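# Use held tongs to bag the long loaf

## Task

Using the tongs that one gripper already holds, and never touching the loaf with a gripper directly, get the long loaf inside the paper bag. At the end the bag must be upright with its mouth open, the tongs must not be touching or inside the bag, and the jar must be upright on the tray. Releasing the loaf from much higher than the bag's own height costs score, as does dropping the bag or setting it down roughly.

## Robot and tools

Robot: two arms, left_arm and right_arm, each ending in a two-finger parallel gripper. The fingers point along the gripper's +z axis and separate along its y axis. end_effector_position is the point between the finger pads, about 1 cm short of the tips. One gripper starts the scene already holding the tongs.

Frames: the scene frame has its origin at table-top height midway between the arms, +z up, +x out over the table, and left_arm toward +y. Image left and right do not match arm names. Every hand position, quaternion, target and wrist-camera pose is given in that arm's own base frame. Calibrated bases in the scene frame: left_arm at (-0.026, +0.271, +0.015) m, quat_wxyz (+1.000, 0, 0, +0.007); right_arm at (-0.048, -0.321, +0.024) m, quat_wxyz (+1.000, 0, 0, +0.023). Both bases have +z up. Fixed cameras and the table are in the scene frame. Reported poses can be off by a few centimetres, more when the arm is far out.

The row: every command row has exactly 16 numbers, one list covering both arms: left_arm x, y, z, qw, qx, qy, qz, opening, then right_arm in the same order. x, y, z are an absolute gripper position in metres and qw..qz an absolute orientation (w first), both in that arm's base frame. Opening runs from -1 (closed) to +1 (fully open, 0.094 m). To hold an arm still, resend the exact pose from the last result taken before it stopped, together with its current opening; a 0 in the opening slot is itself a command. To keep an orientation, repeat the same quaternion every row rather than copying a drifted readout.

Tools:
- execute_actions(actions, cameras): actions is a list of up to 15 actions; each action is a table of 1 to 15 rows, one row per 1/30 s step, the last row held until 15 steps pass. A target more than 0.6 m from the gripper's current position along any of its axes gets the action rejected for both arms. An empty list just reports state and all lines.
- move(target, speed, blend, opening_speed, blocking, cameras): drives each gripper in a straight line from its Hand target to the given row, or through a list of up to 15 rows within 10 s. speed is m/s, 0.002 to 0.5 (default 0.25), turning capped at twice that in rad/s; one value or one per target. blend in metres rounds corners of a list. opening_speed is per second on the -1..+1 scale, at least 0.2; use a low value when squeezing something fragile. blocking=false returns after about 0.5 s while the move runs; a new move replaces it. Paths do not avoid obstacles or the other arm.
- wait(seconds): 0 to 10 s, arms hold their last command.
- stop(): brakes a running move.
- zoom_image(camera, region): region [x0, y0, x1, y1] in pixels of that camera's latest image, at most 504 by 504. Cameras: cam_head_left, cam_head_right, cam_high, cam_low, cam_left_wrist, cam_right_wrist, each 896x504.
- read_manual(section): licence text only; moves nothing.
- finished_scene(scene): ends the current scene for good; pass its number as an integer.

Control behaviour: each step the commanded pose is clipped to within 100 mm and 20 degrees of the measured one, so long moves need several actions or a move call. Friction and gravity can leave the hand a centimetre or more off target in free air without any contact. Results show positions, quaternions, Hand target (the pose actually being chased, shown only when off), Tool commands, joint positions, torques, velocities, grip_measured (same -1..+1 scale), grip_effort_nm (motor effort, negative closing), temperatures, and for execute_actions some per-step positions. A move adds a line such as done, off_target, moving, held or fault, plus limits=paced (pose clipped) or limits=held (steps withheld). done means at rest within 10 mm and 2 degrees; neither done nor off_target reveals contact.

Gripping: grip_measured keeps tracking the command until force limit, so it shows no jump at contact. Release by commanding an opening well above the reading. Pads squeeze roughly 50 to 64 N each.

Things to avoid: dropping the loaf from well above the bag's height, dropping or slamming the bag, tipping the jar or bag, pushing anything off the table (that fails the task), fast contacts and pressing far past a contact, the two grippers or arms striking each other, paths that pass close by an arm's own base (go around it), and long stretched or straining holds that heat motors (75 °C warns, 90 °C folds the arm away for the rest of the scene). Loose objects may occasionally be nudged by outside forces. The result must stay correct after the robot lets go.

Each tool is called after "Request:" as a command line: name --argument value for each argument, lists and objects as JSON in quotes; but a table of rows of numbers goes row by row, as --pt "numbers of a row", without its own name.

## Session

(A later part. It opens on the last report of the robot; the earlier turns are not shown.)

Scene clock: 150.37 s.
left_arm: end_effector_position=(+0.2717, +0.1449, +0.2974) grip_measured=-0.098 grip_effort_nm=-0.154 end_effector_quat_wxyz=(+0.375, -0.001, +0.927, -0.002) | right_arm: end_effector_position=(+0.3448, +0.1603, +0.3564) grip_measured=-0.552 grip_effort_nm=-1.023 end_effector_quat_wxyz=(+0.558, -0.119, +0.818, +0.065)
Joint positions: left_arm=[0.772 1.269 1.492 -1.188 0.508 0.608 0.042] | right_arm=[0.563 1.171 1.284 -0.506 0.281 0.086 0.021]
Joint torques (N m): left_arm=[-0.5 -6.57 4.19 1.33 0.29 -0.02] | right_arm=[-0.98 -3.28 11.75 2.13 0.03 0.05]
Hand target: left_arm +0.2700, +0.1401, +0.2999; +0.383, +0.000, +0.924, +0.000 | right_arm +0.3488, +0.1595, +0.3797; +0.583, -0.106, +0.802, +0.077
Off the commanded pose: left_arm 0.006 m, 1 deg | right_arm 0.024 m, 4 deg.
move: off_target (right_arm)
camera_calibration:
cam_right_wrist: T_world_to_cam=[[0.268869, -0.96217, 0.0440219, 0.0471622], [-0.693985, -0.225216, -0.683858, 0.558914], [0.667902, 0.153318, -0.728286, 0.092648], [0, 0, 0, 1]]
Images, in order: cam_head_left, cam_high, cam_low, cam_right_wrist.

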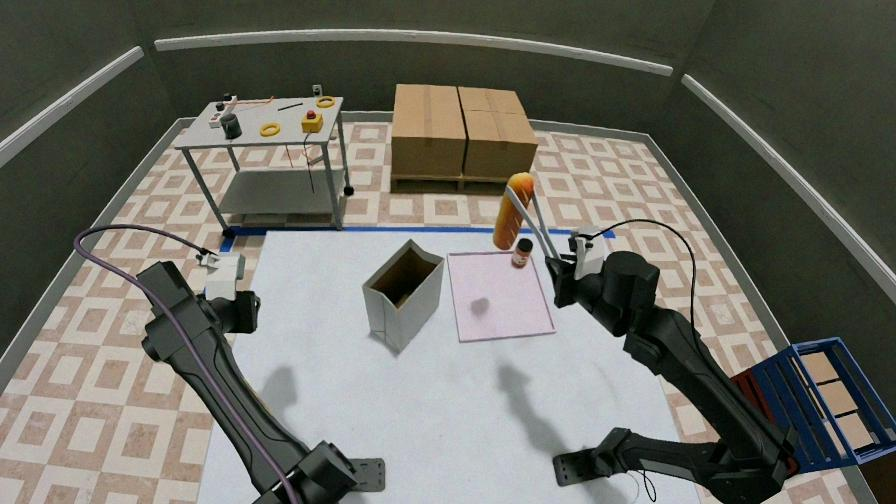

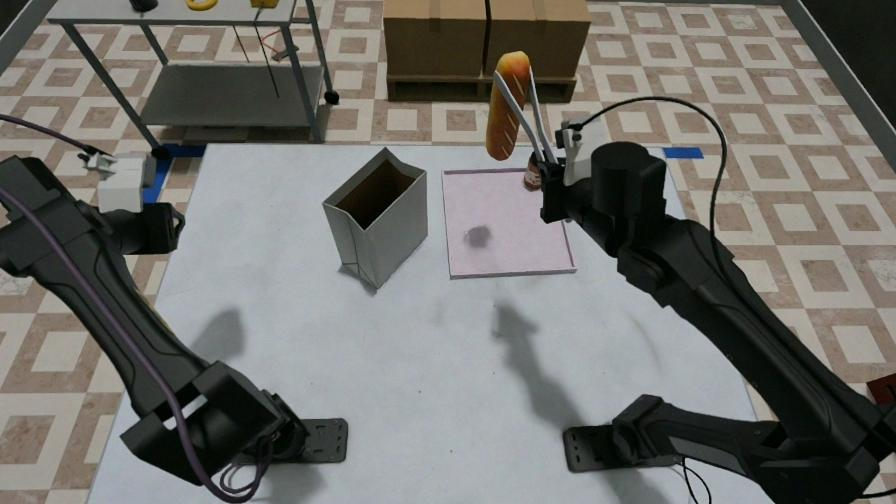

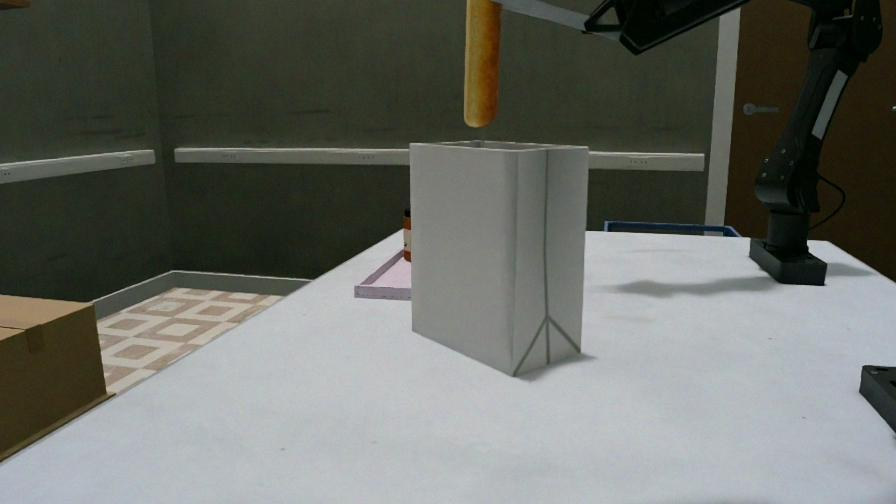

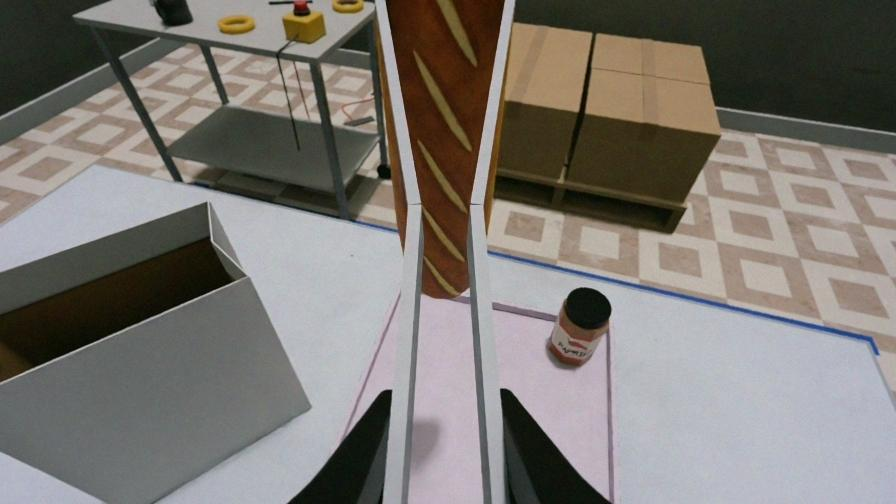

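Request:
move --pt "0.27 0.14 0.30 0.383 0 0.924 0 -0.1 0.35 0.17 0.41 0.583 -0.1056 0.802 0.0767 -0.58" --pt "0.27 0.14 0.30 0.383 0 0.924 0 -0.1 0.367 0.316 0.41 0.537 -0.329 0.739 0.239 -0.58" --speed '[0.15,0.15]' --blend 0.02 --cameras '["cam_high","cam_low","cam_right_wrist","cam_head_left"]'

Scene clock: 170.20 s.
left_arm: end_effector_position=(+0.2717, +0.1449, +0.2974) grip_measured=-0.098 grip_effort_nm=-0.159 end_effector_quat_wxyz=(+0.375, -0.001, +0.927, -0.002) | right_arm: end_effector_position=(+0.3642, +0.3059, +0.3846) grip_measured=-0.552 grip_effort_nm=-1.023 end_effector_quat_wxyz=(+0.508, -0.325, +0.765, +0.225)
Joint positions: left_arm=[0.772 1.269 1.492 -1.188 0.508 0.608 0.042] | right_arm=[0.632 1.553 1.71 -0.556 -0.172 -0.056 0.021]
Joint torques (N m): left_arm=[-0.7 -6.58 4.07 1.3 0.32 -0.04] | right_arm=[0.69 -6.37 11.89 2.32 -0.22 -0.07]
Hand target: left_arm +0.2700, +0.1401, +0.2999; +0.383, +0.000, +0.924, +0.000 | right_arm +0.3655, +0.3146, +0.4096; +0.537, -0.329, +0.739, +0.239
Off the commanded pose: left_arm 0.006 m, 1 deg | right_arm 0.027 m, 5 deg.
move: off_target (right_arm); blend cut to 0.016 m at target 1
camera_calibration:
cam_right_wrist: T_world_to_cam=[[0.727757, -0.685829, 0.00292723, -0.0550215], [-0.505783, -0.539577, -0.673082, 0.648014], [0.463199, 0.48836, -0.739562, 0.0543159], [0, 0, 0, 1]]
Images, in order: cam_head_left, cam_high, cam_low, cam_right_wrist.

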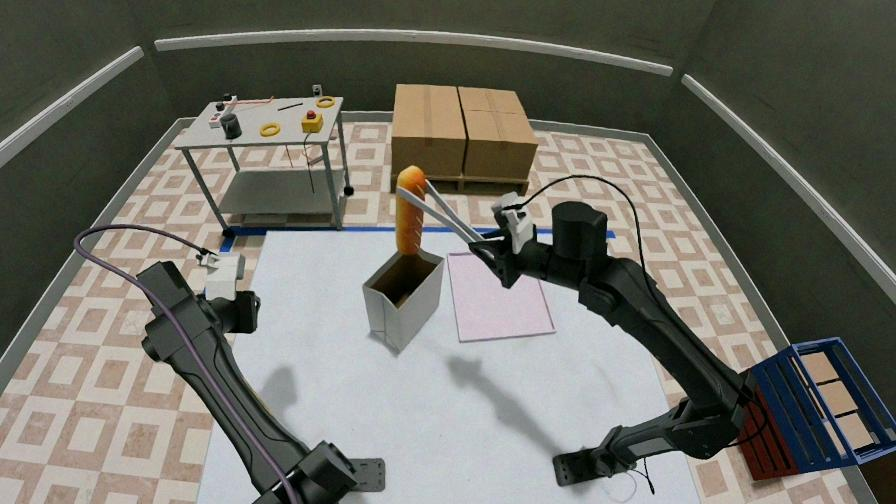

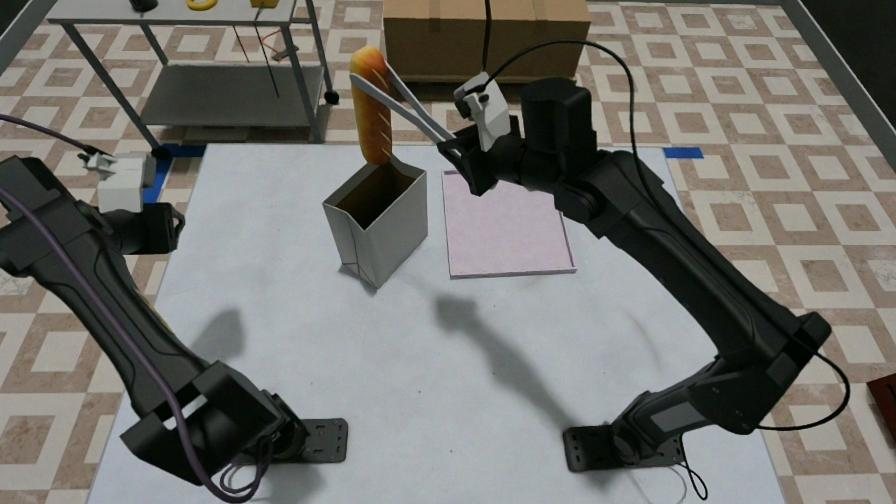

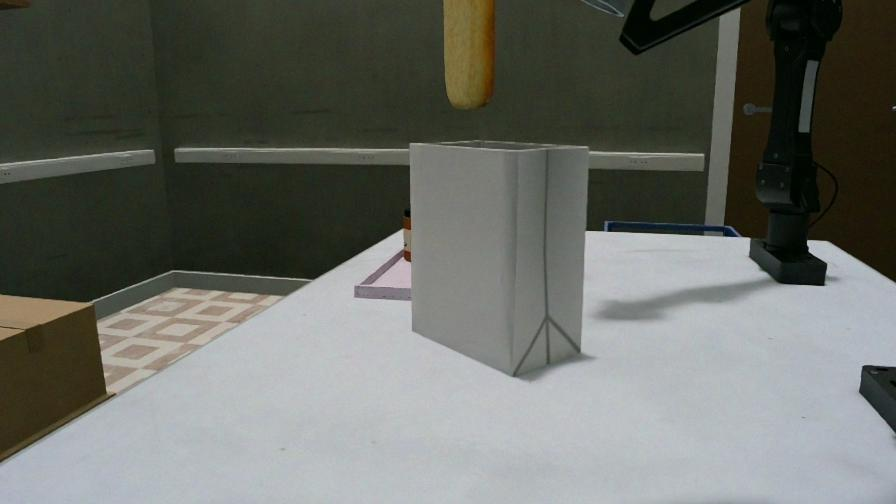

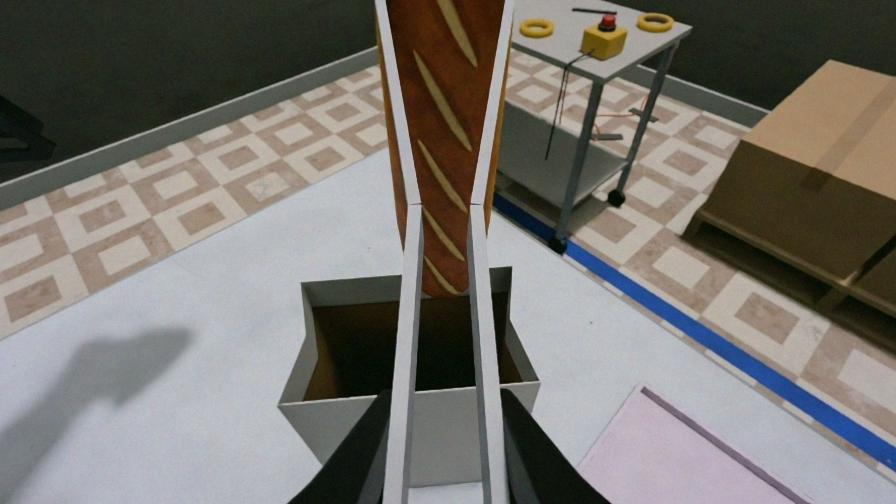

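Request:
move --target '[0.27,0.14,0.30,0.383,0,0.924,0,-0.1,0.347,0.343,0.40,0.537,-0.329,0.739,0.239,-0.58]' --speed 0.08 --cameras '["cam_high","cam_low","cam_right_wrist","cam_head_left","cam_head_right"]'

Scene clock: 185.13 s.
left_arm: end_effector_position=(+0.2717, +0.1449, +0.2974) grip_measured=-0.098 grip_effort_nm=-0.164 end_effector_quat_wxyz=(+0.375, -0.001, +0.927, -0.002) | right_arm: end_effector_position=(+0.3414, +0.3376, +0.3928) grip_measured=-0.552 grip_effort_nm=-1.023 end_effector_quat_wxyz=(+0.519, -0.336, +0.750, +0.235)
Joint positions: left_arm=[0.772 1.269 1.492 -1.188 0.508 0.608 0.042] | right_arm=[0.741 1.553 1.71 -0.517 -0.098 -0.034 0.021]
Joint torques (N m): left_arm=[-0.42 -6.84 4.07 1.3 0.31 -0.13] | right_arm=[0.34 -6.64 7.68 2.42 0.1 0.04]
Hand target: left_arm +0.2700, +0.1401, +0.2999; +0.383, +0.000, +0.924, +0.000 | right_arm +0.3466, +0.3426, +0.3998; +0.536, -0.329, +0.740, +0.239
Off the commanded pose: left_arm 0.006 m, 1 deg | right_arm 0.011 m, 3 deg.
move: off_target (right_arm)
camera_calibration:
cam_right_wrist: T_world_to_cam=[[0.74911, -0.662284, 0.0146463, -0.0365313], [-0.46669, -0.543307, -0.697866, 0.656722], [0.470143, 0.515943, -0.716078, 0.0345481], [0, 0, 0, 1]]
Images, in order: cam_head_left, cam_head_right, cam_high, cam_low, cam_right_wrist.

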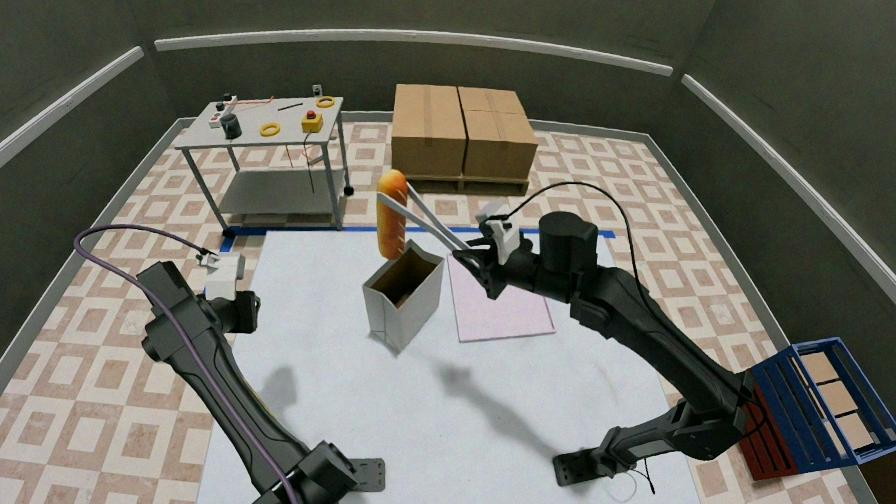

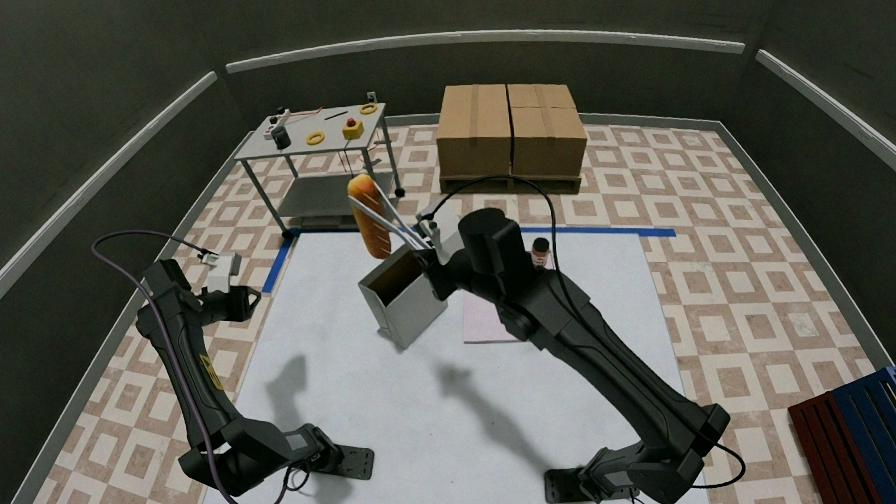

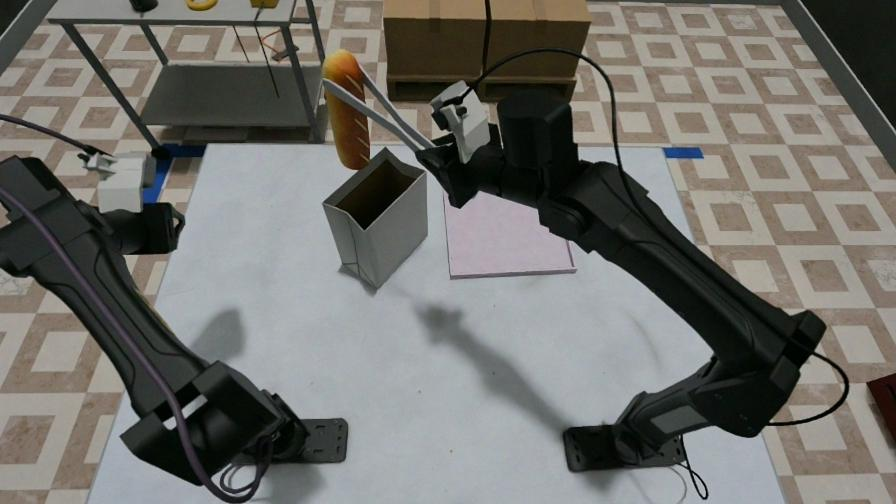

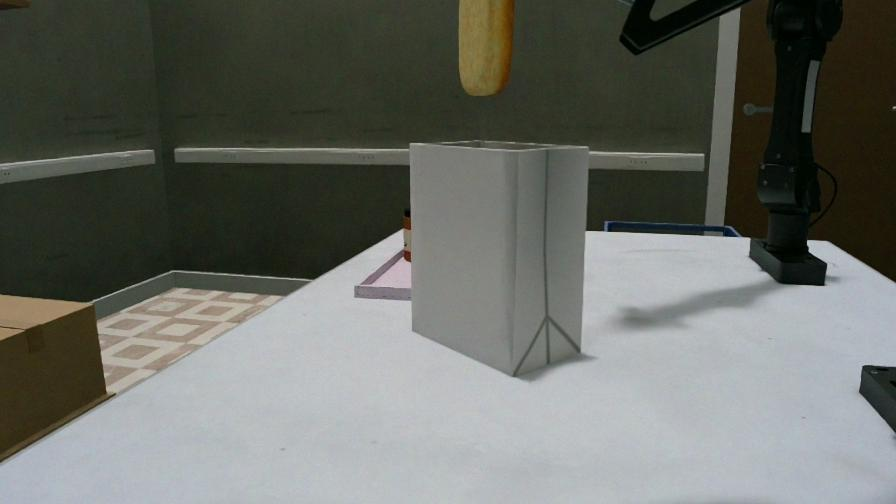

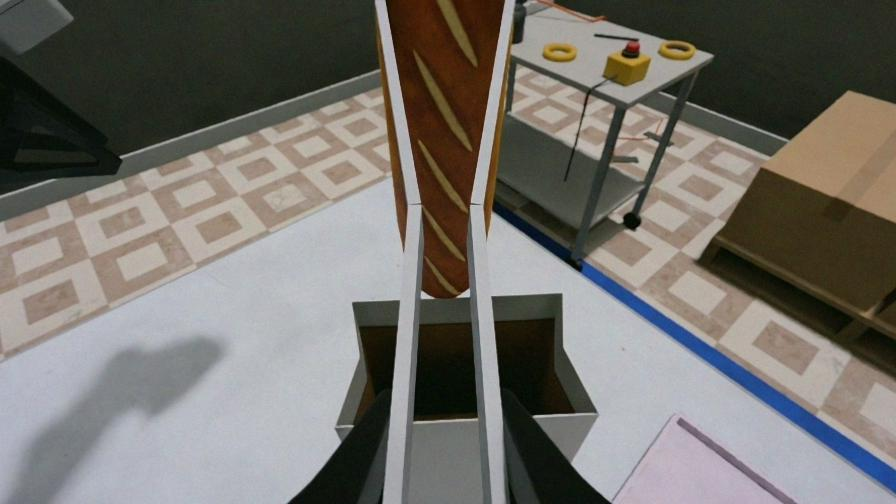

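Request:
move --target '[0.27,0.14,0.30,0.383,0,0.924,0,-0.1,0.336,0.325,0.36,0.537,-0.329,0.739,0.239,-0.58]' --speed 0.08 --cameras '["cam_high","cam_low","cam_right_wrist","cam_head_left"]'

Scene clock: 200.30 s.
left_arm: end_effector_position=(+0.2717, +0.1449, +0.2974) grip_measured=-0.098 grip_effort_nm=-0.159 end_effector_quat_wxyz=(+0.375, -0.001, +0.927, -0.002) | right_arm: end_effector_position=(+0.3363, +0.3281, +0.3345) grip_measured=-0.552 grip_effort_nm=-1.023 end_effector_quat_wxyz=(+0.504, -0.337, +0.762, +0.227)
Joint positions: left_arm=[0.772 1.269 1.492 -1.188 0.508 0.608 0.042] | right_arm=[0.734 1.473 1.433 -0.361 -0.097 -0.033 0.021]
Joint torques (N m): left_arm=[-0.46 -6.57 4.18 1.31 0.32 -0.07] | right_arm=[-0.81 -10.35 7.91 2.4 -0.11 -0.03]
Hand target: left_arm +0.2700, +0.1401, +0.2999; +0.383, +0.000, +0.924, +0.000 | right_arm +0.3353, +0.3243, +0.3599; +0.537, -0.329, +0.739, +0.238
Off the commanded pose: left_arm 0.006 m, 1 deg | right_arm 0.026 m, 5 deg.
move: off_target (right_arm)
camera_calibration:
cam_right_wrist: T_world_to_cam=[[0.744107, -0.667982, 0.0102078, -0.033088], [-0.492211, -0.558508, -0.66768, 0.611938], [0.4517, 0.491801, -0.744378, 0.0236616], [0, 0, 0, 1]]
Images, in order: cam_head_left, cam_high, cam_low, cam_right_wrist.

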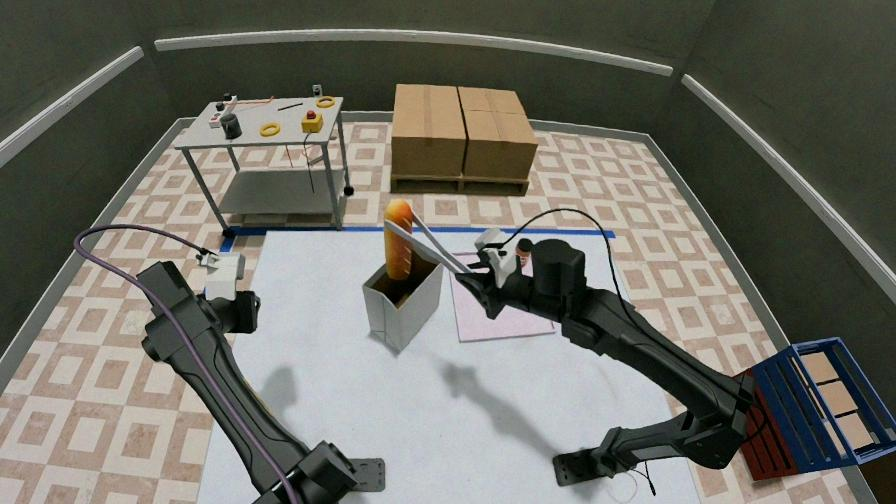

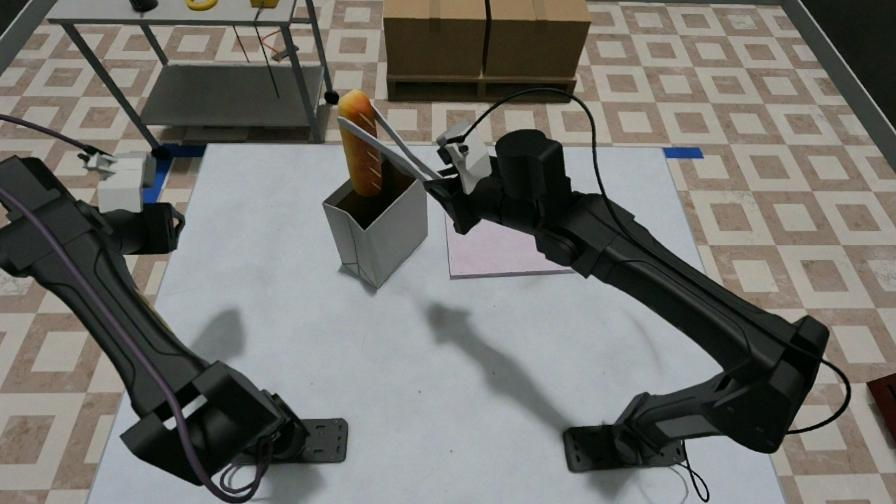

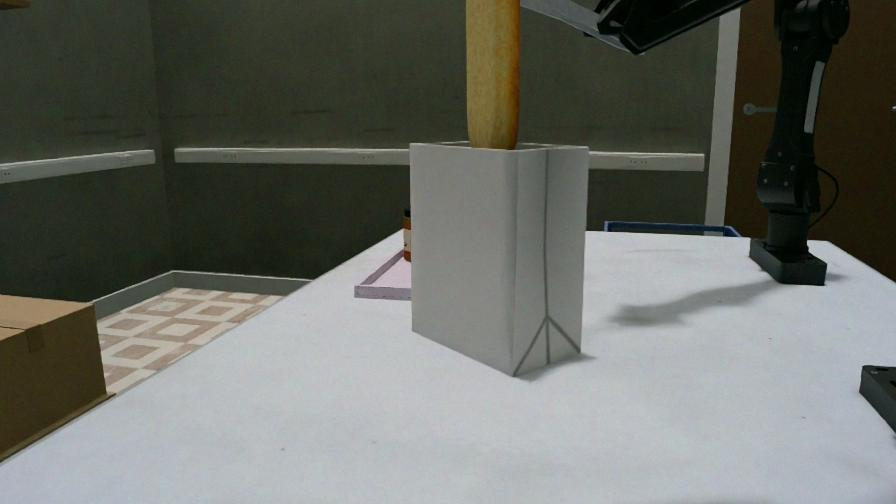

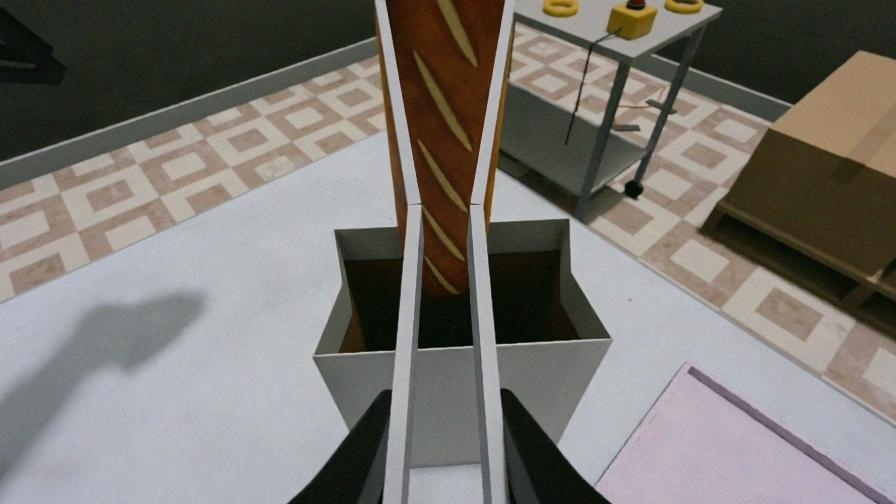

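Request:
zoom_image --camera "cam_low" --region '[400, 90, 600, 200]'

Request:
zoom_image --camera "cam_head_left" --region '[340, 190, 480, 310]'

Scaled by 2.520.

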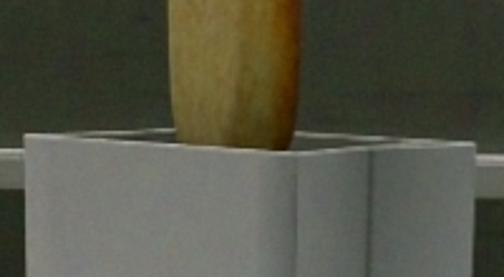

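Scaled by 3.600.

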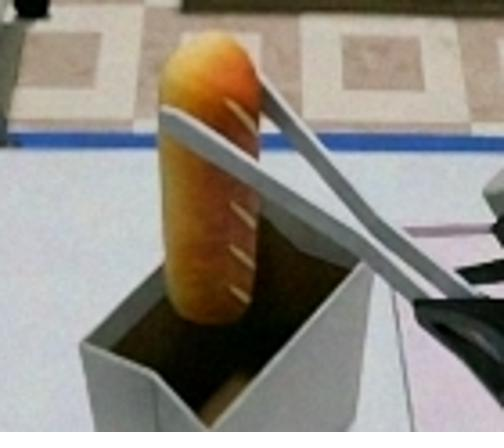

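Request:
move --target '[0.27,0.14,0.30,0.383,0,0.924,0,-0.1,0.338,0.323,0.28,0.5174,-0.3352,0.7528,0.2303,-0.58]' --speed 0.06 --cameras '["cam_high","cam_low","cam_right_wrist","cam_head_left"]'

Scene clock: 220.53 s.
left_arm: end_effector_position=(+0.2717, +0.1449, +0.2974) grip_measured=-0.098 grip_effort_nm=-0.159 end_effector_quat_wxyz=(+0.375, -0.001, +0.927, -0.002) | right_arm: end_effector_position=(+0.3368, +0.3238, +0.2546) grip_measured=-0.552 grip_effort_nm=-1.018 end_effector_quat_wxyz=(+0.484, -0.340, +0.777, +0.217)
Joint positions: left_arm=[0.772 1.269 1.492 -1.188 0.508 0.608 0.042] | right_arm=[0.727 1.468 1.157 -0.144 -0.097 -0.038 0.021]
Joint torques (N m): left_arm=[-0.61 -6.67 3.97 1.31 0.32 -0.08] | right_arm=[-0.87 -10.47 8.16 2.37 -0.17 -0.07]
Hand target: left_arm +0.2700, +0.1401, +0.2999; +0.383, +0.000, +0.924, +0.000 | right_arm +0.3374, +0.3225, +0.2800; +0.517, -0.336, +0.753, +0.230
Off the commanded pose: left_arm 0.006 m, 1 deg | right_arm 0.025 m, 5 deg.
move: off_target (right_arm)
camera_calibration:
cam_right_wrist: T_world_to_cam=[[0.740719, -0.671753, 0.00909721, -0.032913], [-0.518801, -0.580563, -0.627529, 0.562364], [0.426826, 0.460103, -0.77854, -0.0065979], [0, 0, 0, 1]]
Images, in order: cam_head_left, cam_high, cam_low, cam_right_wrist.

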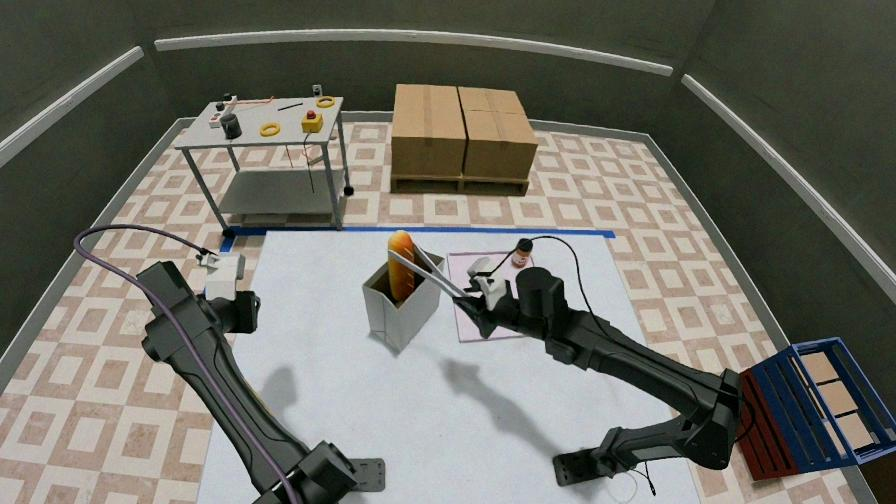

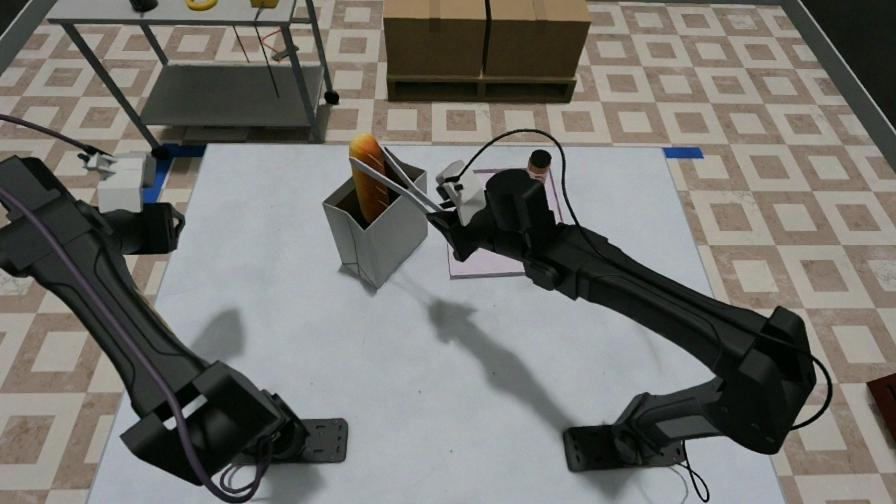

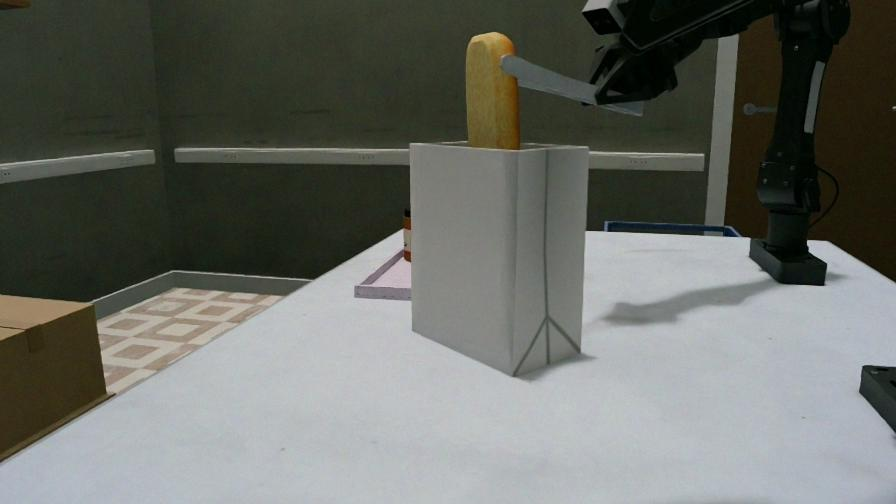

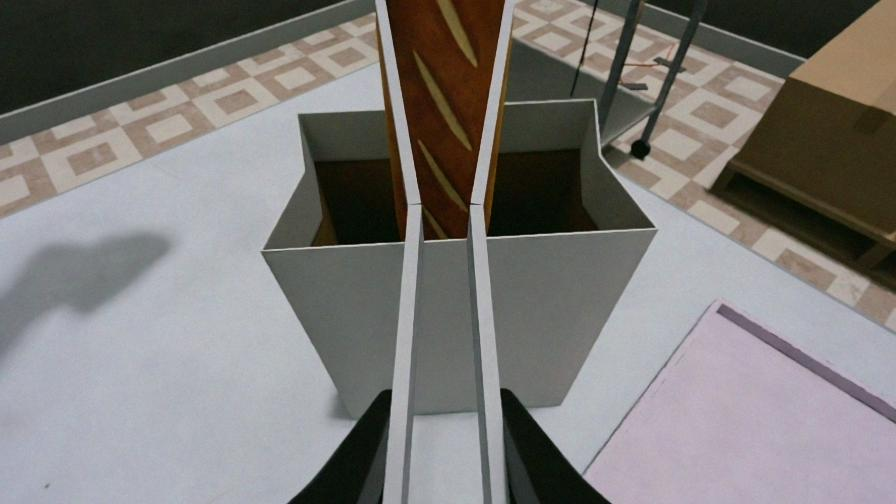

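Request:
move --target '[0.27,0.14,0.30,0.383,0,0.924,0,-0.1,0.338,0.323,0.232,0.5498,-0.3248,0.7295,0.2448,-0.58]' --speed 0.06 --cameras '["cam_high","cam_low","cam_right_wrist","cam_head_left"]'

Scene clock: 228.97 s.
left_arm: end_effector_position=(+0.2717, +0.1449, +0.2974) grip_measured=-0.098 grip_effort_nm=-0.159 end_effector_quat_wxyz=(+0.375, -0.001, +0.927, -0.002) | right_arm: end_effector_position=(+0.3340, +0.3228, +0.2167) grip_measured=-0.552 grip_effort_nm=-1.018 end_effector_quat_wxyz=(+0.527, -0.332, +0.747, +0.234)
Joint positions: left_arm=[0.772 1.269 1.492 -1.188 0.508 0.608 0.042] | right_arm=[0.727 1.465 0.898 0.222 -0.103 -0.038 0.021]
Joint torques (N m): left_arm=[-0.53 -6.8 4.1 1.28 0.29 -0.11] | right_arm=[-1.09 -7.73 8.03 2.4 -0.18 0.03]
Hand target: left_arm +0.2700, +0.1401, +0.2999; +0.383, +0.000, +0.924, +0.000 | right_arm +0.3375, +0.3226, +0.2320; +0.549, -0.325, +0.730, +0.244
Off the commanded pose: left_arm 0.006 m, 1 deg | right_arm 0.016 m, 4 deg.
move: off_target (right_arm)
camera_calibration:
cam_right_wrist: T_world_to_cam=[[0.743359, -0.668627, 0.0188488, -0.035193], [-0.461397, -0.532961, -0.709271, 0.519652], [0.484284, 0.518546, -0.704684, -0.0884949], [0, 0, 0, 1]]
Images, in order: cam_head_left, cam_high, cam_low, cam_right_wrist.

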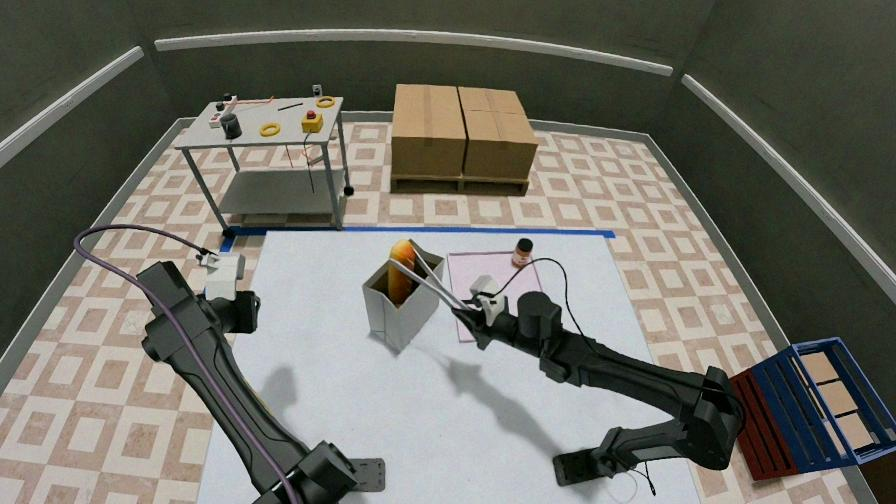

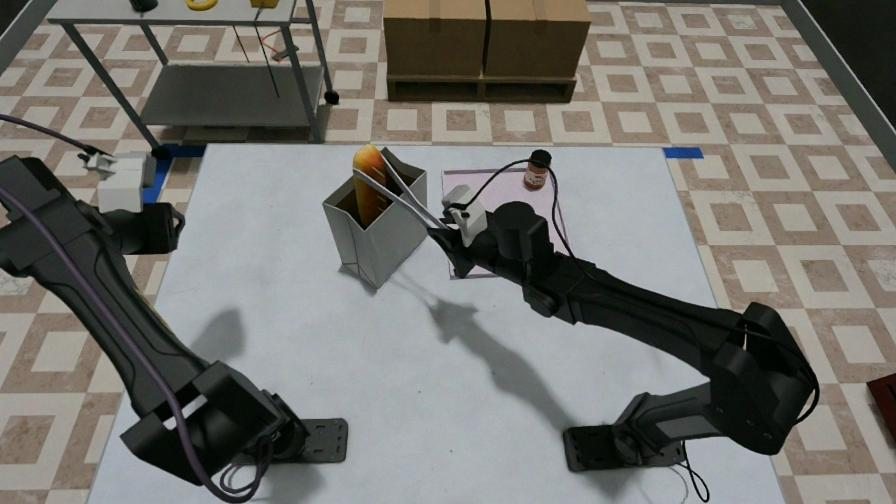

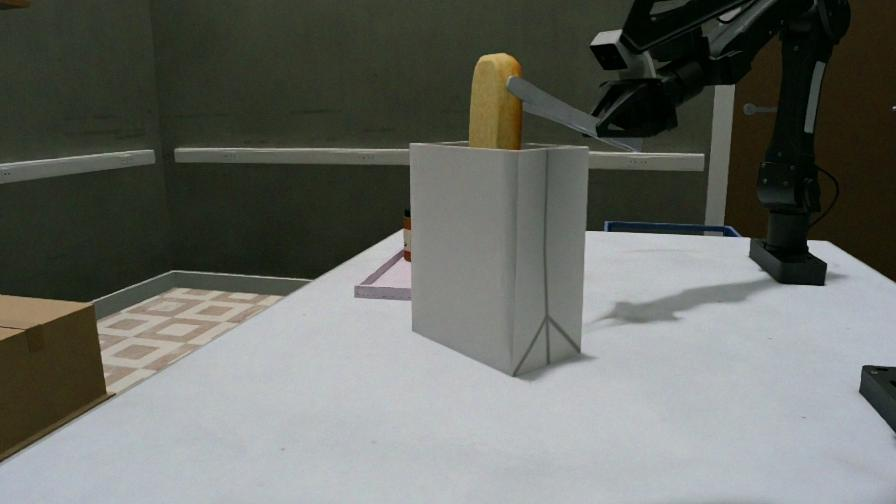

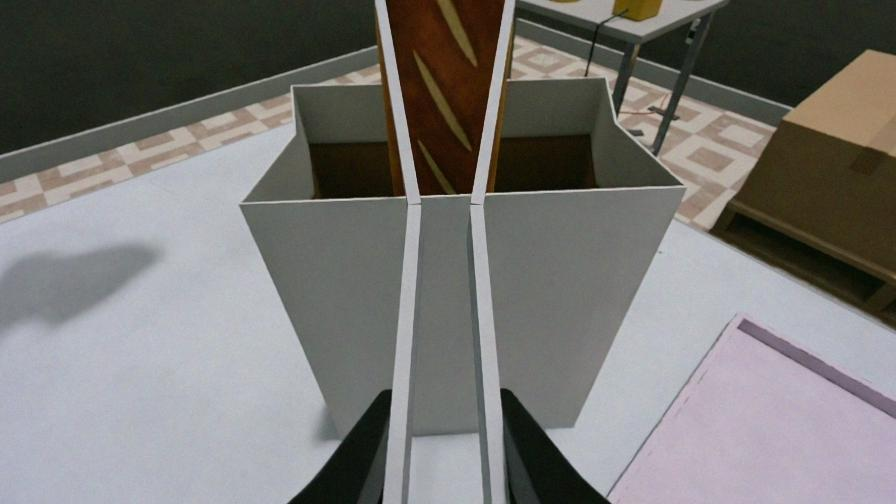

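Request:
move --target '[0.27,0.14,0.30,0.383,0,0.924,0,-0.1,0.338,0.323,0.196,0.5498,-0.3248,0.7295,0.2448,-0.58]' --speed 0.06 --cameras '["cam_high","cam_low","cam_right_wrist","cam_head_left"]'

Scene clock: 234.47 s.
left_arm: end_effector_position=(+0.2717, +0.1449, +0.2974) grip_measured=-0.098 grip_effort_nm=-0.159 end_effector_quat_wxyz=(+0.375, -0.001, +0.927, -0.002) | right_arm: end_effector_position=(+0.3330, +0.3220, +0.1894) grip_measured=-0.552 grip_effort_nm=-1.028 end_effector_quat_wxyz=(+0.534, -0.331, +0.741, +0.236)
Joint positions: left_arm=[0.772 1.269 1.492 -1.188 0.508 0.608 0.042] | right_arm=[0.727 1.506 0.798 0.383 -0.104 -0.038 0.021]
Joint torques (N m): left_arm=[-0.4 -6.76 4.08 1.31 0.33 -0.07] | right_arm=[-1.1 -6.04 7.73 2.41 -0.16 0.03]
Hand target: left_arm +0.2700, +0.1401, +0.2999; +0.383, +0.000, +0.924, +0.000 | right_arm +0.3377, +0.3227, +0.1961; +0.549, -0.325, +0.730, +0.244
Off the commanded pose: left_arm 0.006 m, 1 deg | right_arm 0.008 m, 3 deg.
move: off_target (right_arm)
camera_calibration:
cam_right_wrist: T_world_to_cam=[[0.743306, -0.668623, 0.0209345, -0.0348457], [-0.450648, -0.523621, -0.723006, 0.49544], [0.49438, 0.527981, -0.690524, -0.115853], [0, 0, 0, 1]]
Images, in order: cam_head_left, cam_high, cam_low, cam_right_wrist.

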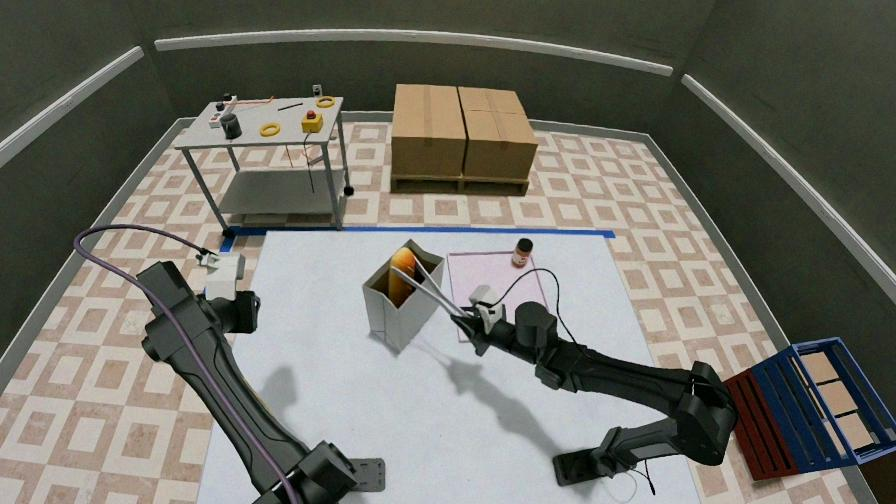

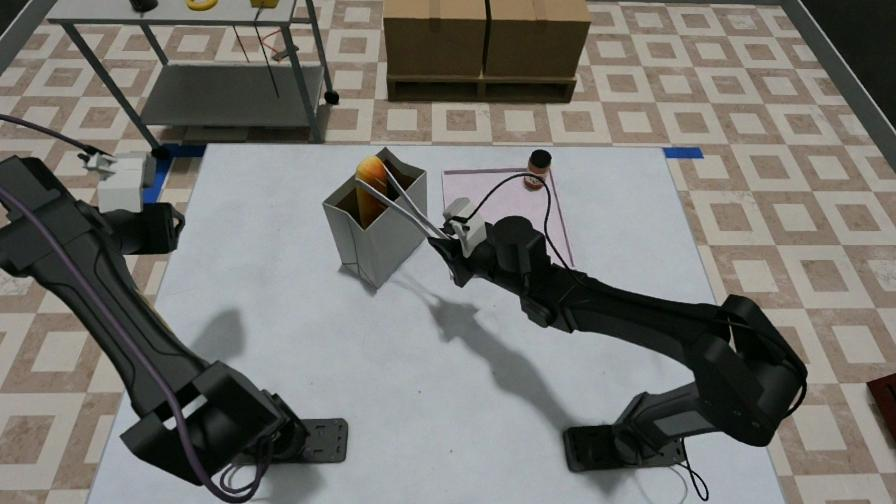

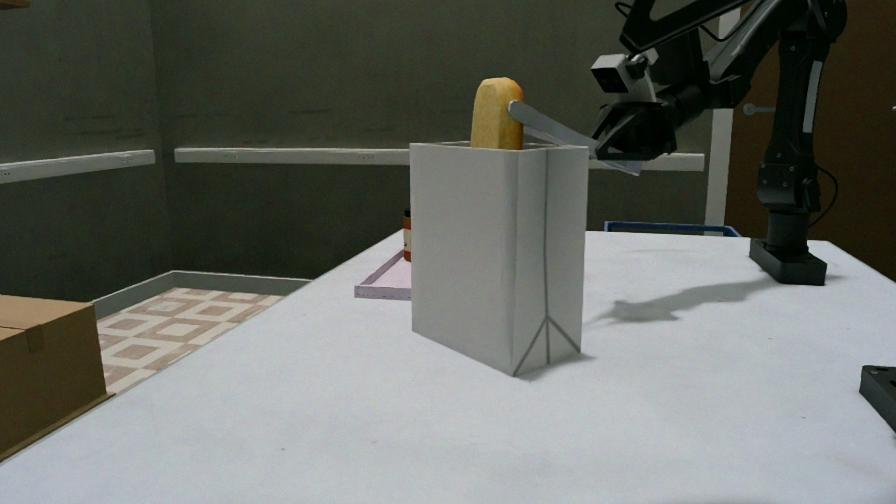

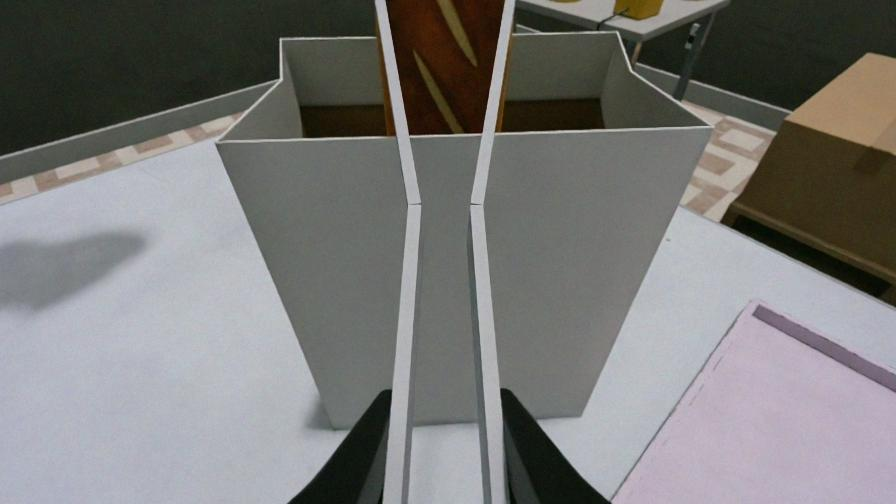

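Request:
move --target '[0.27,0.14,0.30,0.383,0,0.924,0,-0.1,0.335,0.323,0.198,0.5498,-0.3248,0.7295,0.2448,-0.16]' --speed 0.06 --opening_speed 0.25 --cameras '["cam_high","cam_low","cam_right_wrist","cam_head_left"]'

Scene clock: 241.67 s.
left_arm: end_effector_position=(+0.2717, +0.1449, +0.2974) grip_measured=-0.098 grip_effort_nm=-0.154 end_effector_quat_wxyz=(+0.375, -0.001, +0.927, -0.002) | right_arm: end_effector_position=(+0.3344, +0.3232, +0.1954) grip_measured=-0.162 grip_effort_nm=0.110 end_effector_quat_wxyz=(+0.544, -0.328, +0.734, +0.240)
Joint positions: left_arm=[0.772 1.269 1.492 -1.188 0.508 0.608 0.042] | right_arm=[0.727 1.506 0.798 0.408 -0.104 -0.037 0.039]
Joint torques (N m): left_arm=[-0.35 -6.68 4.07 1.31 0.33 -0.09] | right_arm=[-0.43 -7.02 7.49 2.15 -0.1 0.04]
Heat: left arm: 36 °C; right arm: 51 °C.
Hand target: left_arm +0.2700, +0.1401, +0.2999; +0.383, +0.000, +0.924, +0.000 | right_arm +0.3350, +0.3230, +0.1980; +0.550, -0.325, +0.730, +0.245
Off the commanded pose: left_arm 0.006 m, 1 deg | right_arm 0.003 m, 1 deg.
move: done
camera_calibration:
cam_right_wrist: T_world_to_cam=[[0.742612, -0.669352, 0.0222736, -0.0349773], [-0.43791, -0.510465, -0.740041, 0.495859], [0.506718, 0.539809, -0.672193, -0.124668], [0, 0, 0, 1]]
Images, in order: cam_head_left, cam_high, cam_low, cam_right_wrist.

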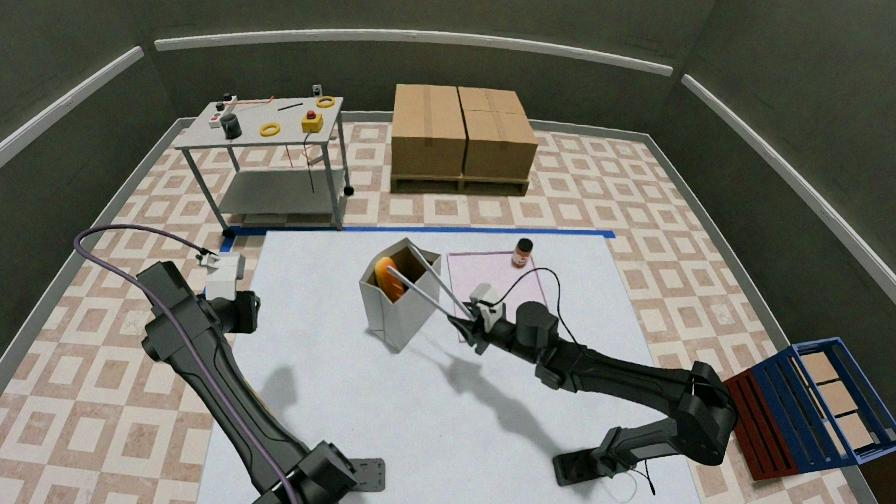

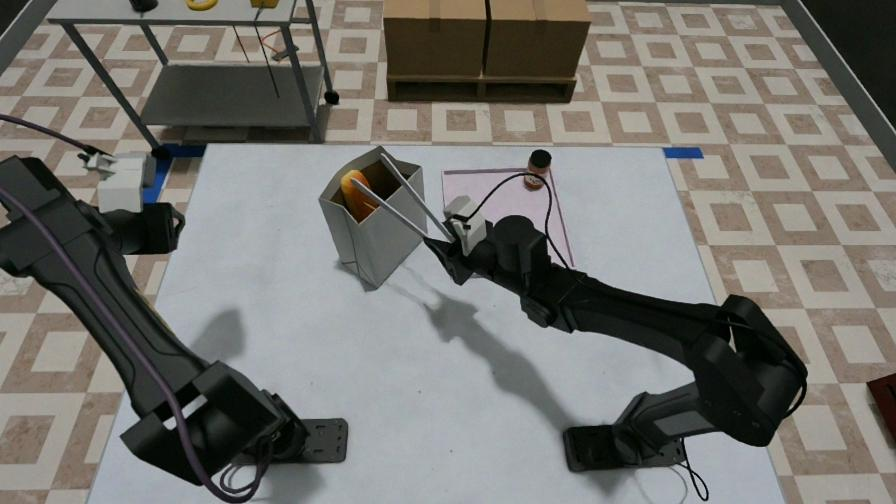

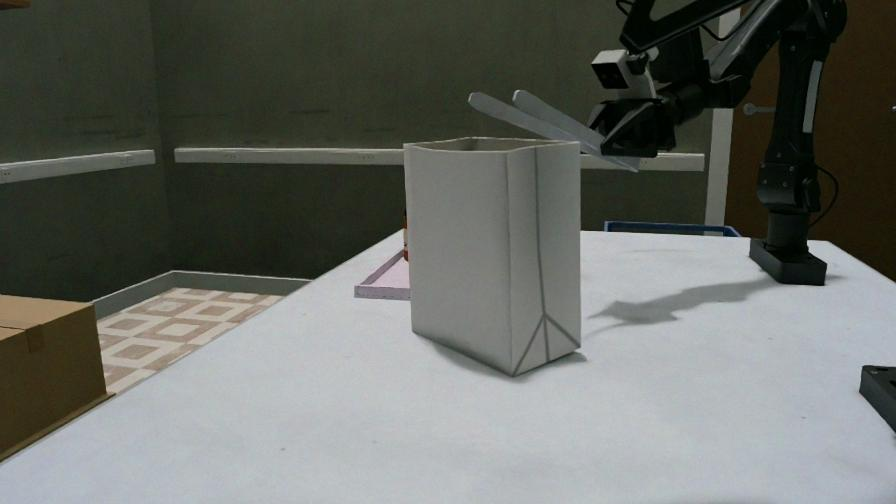

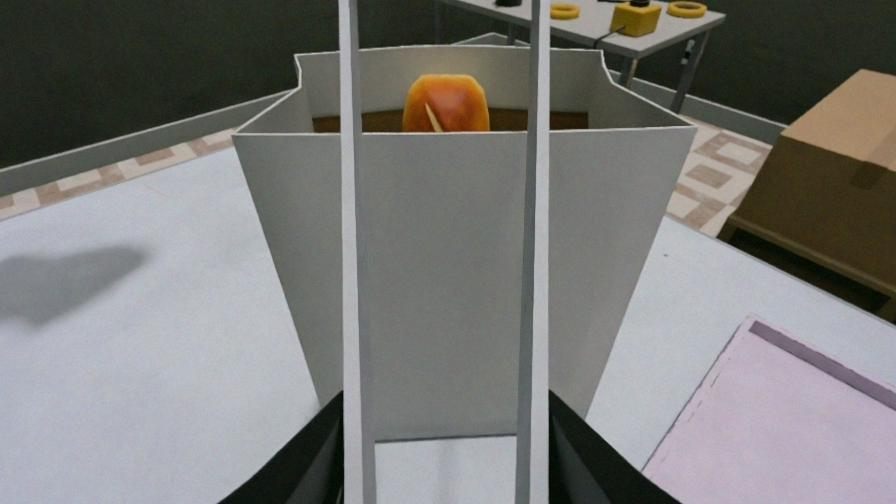

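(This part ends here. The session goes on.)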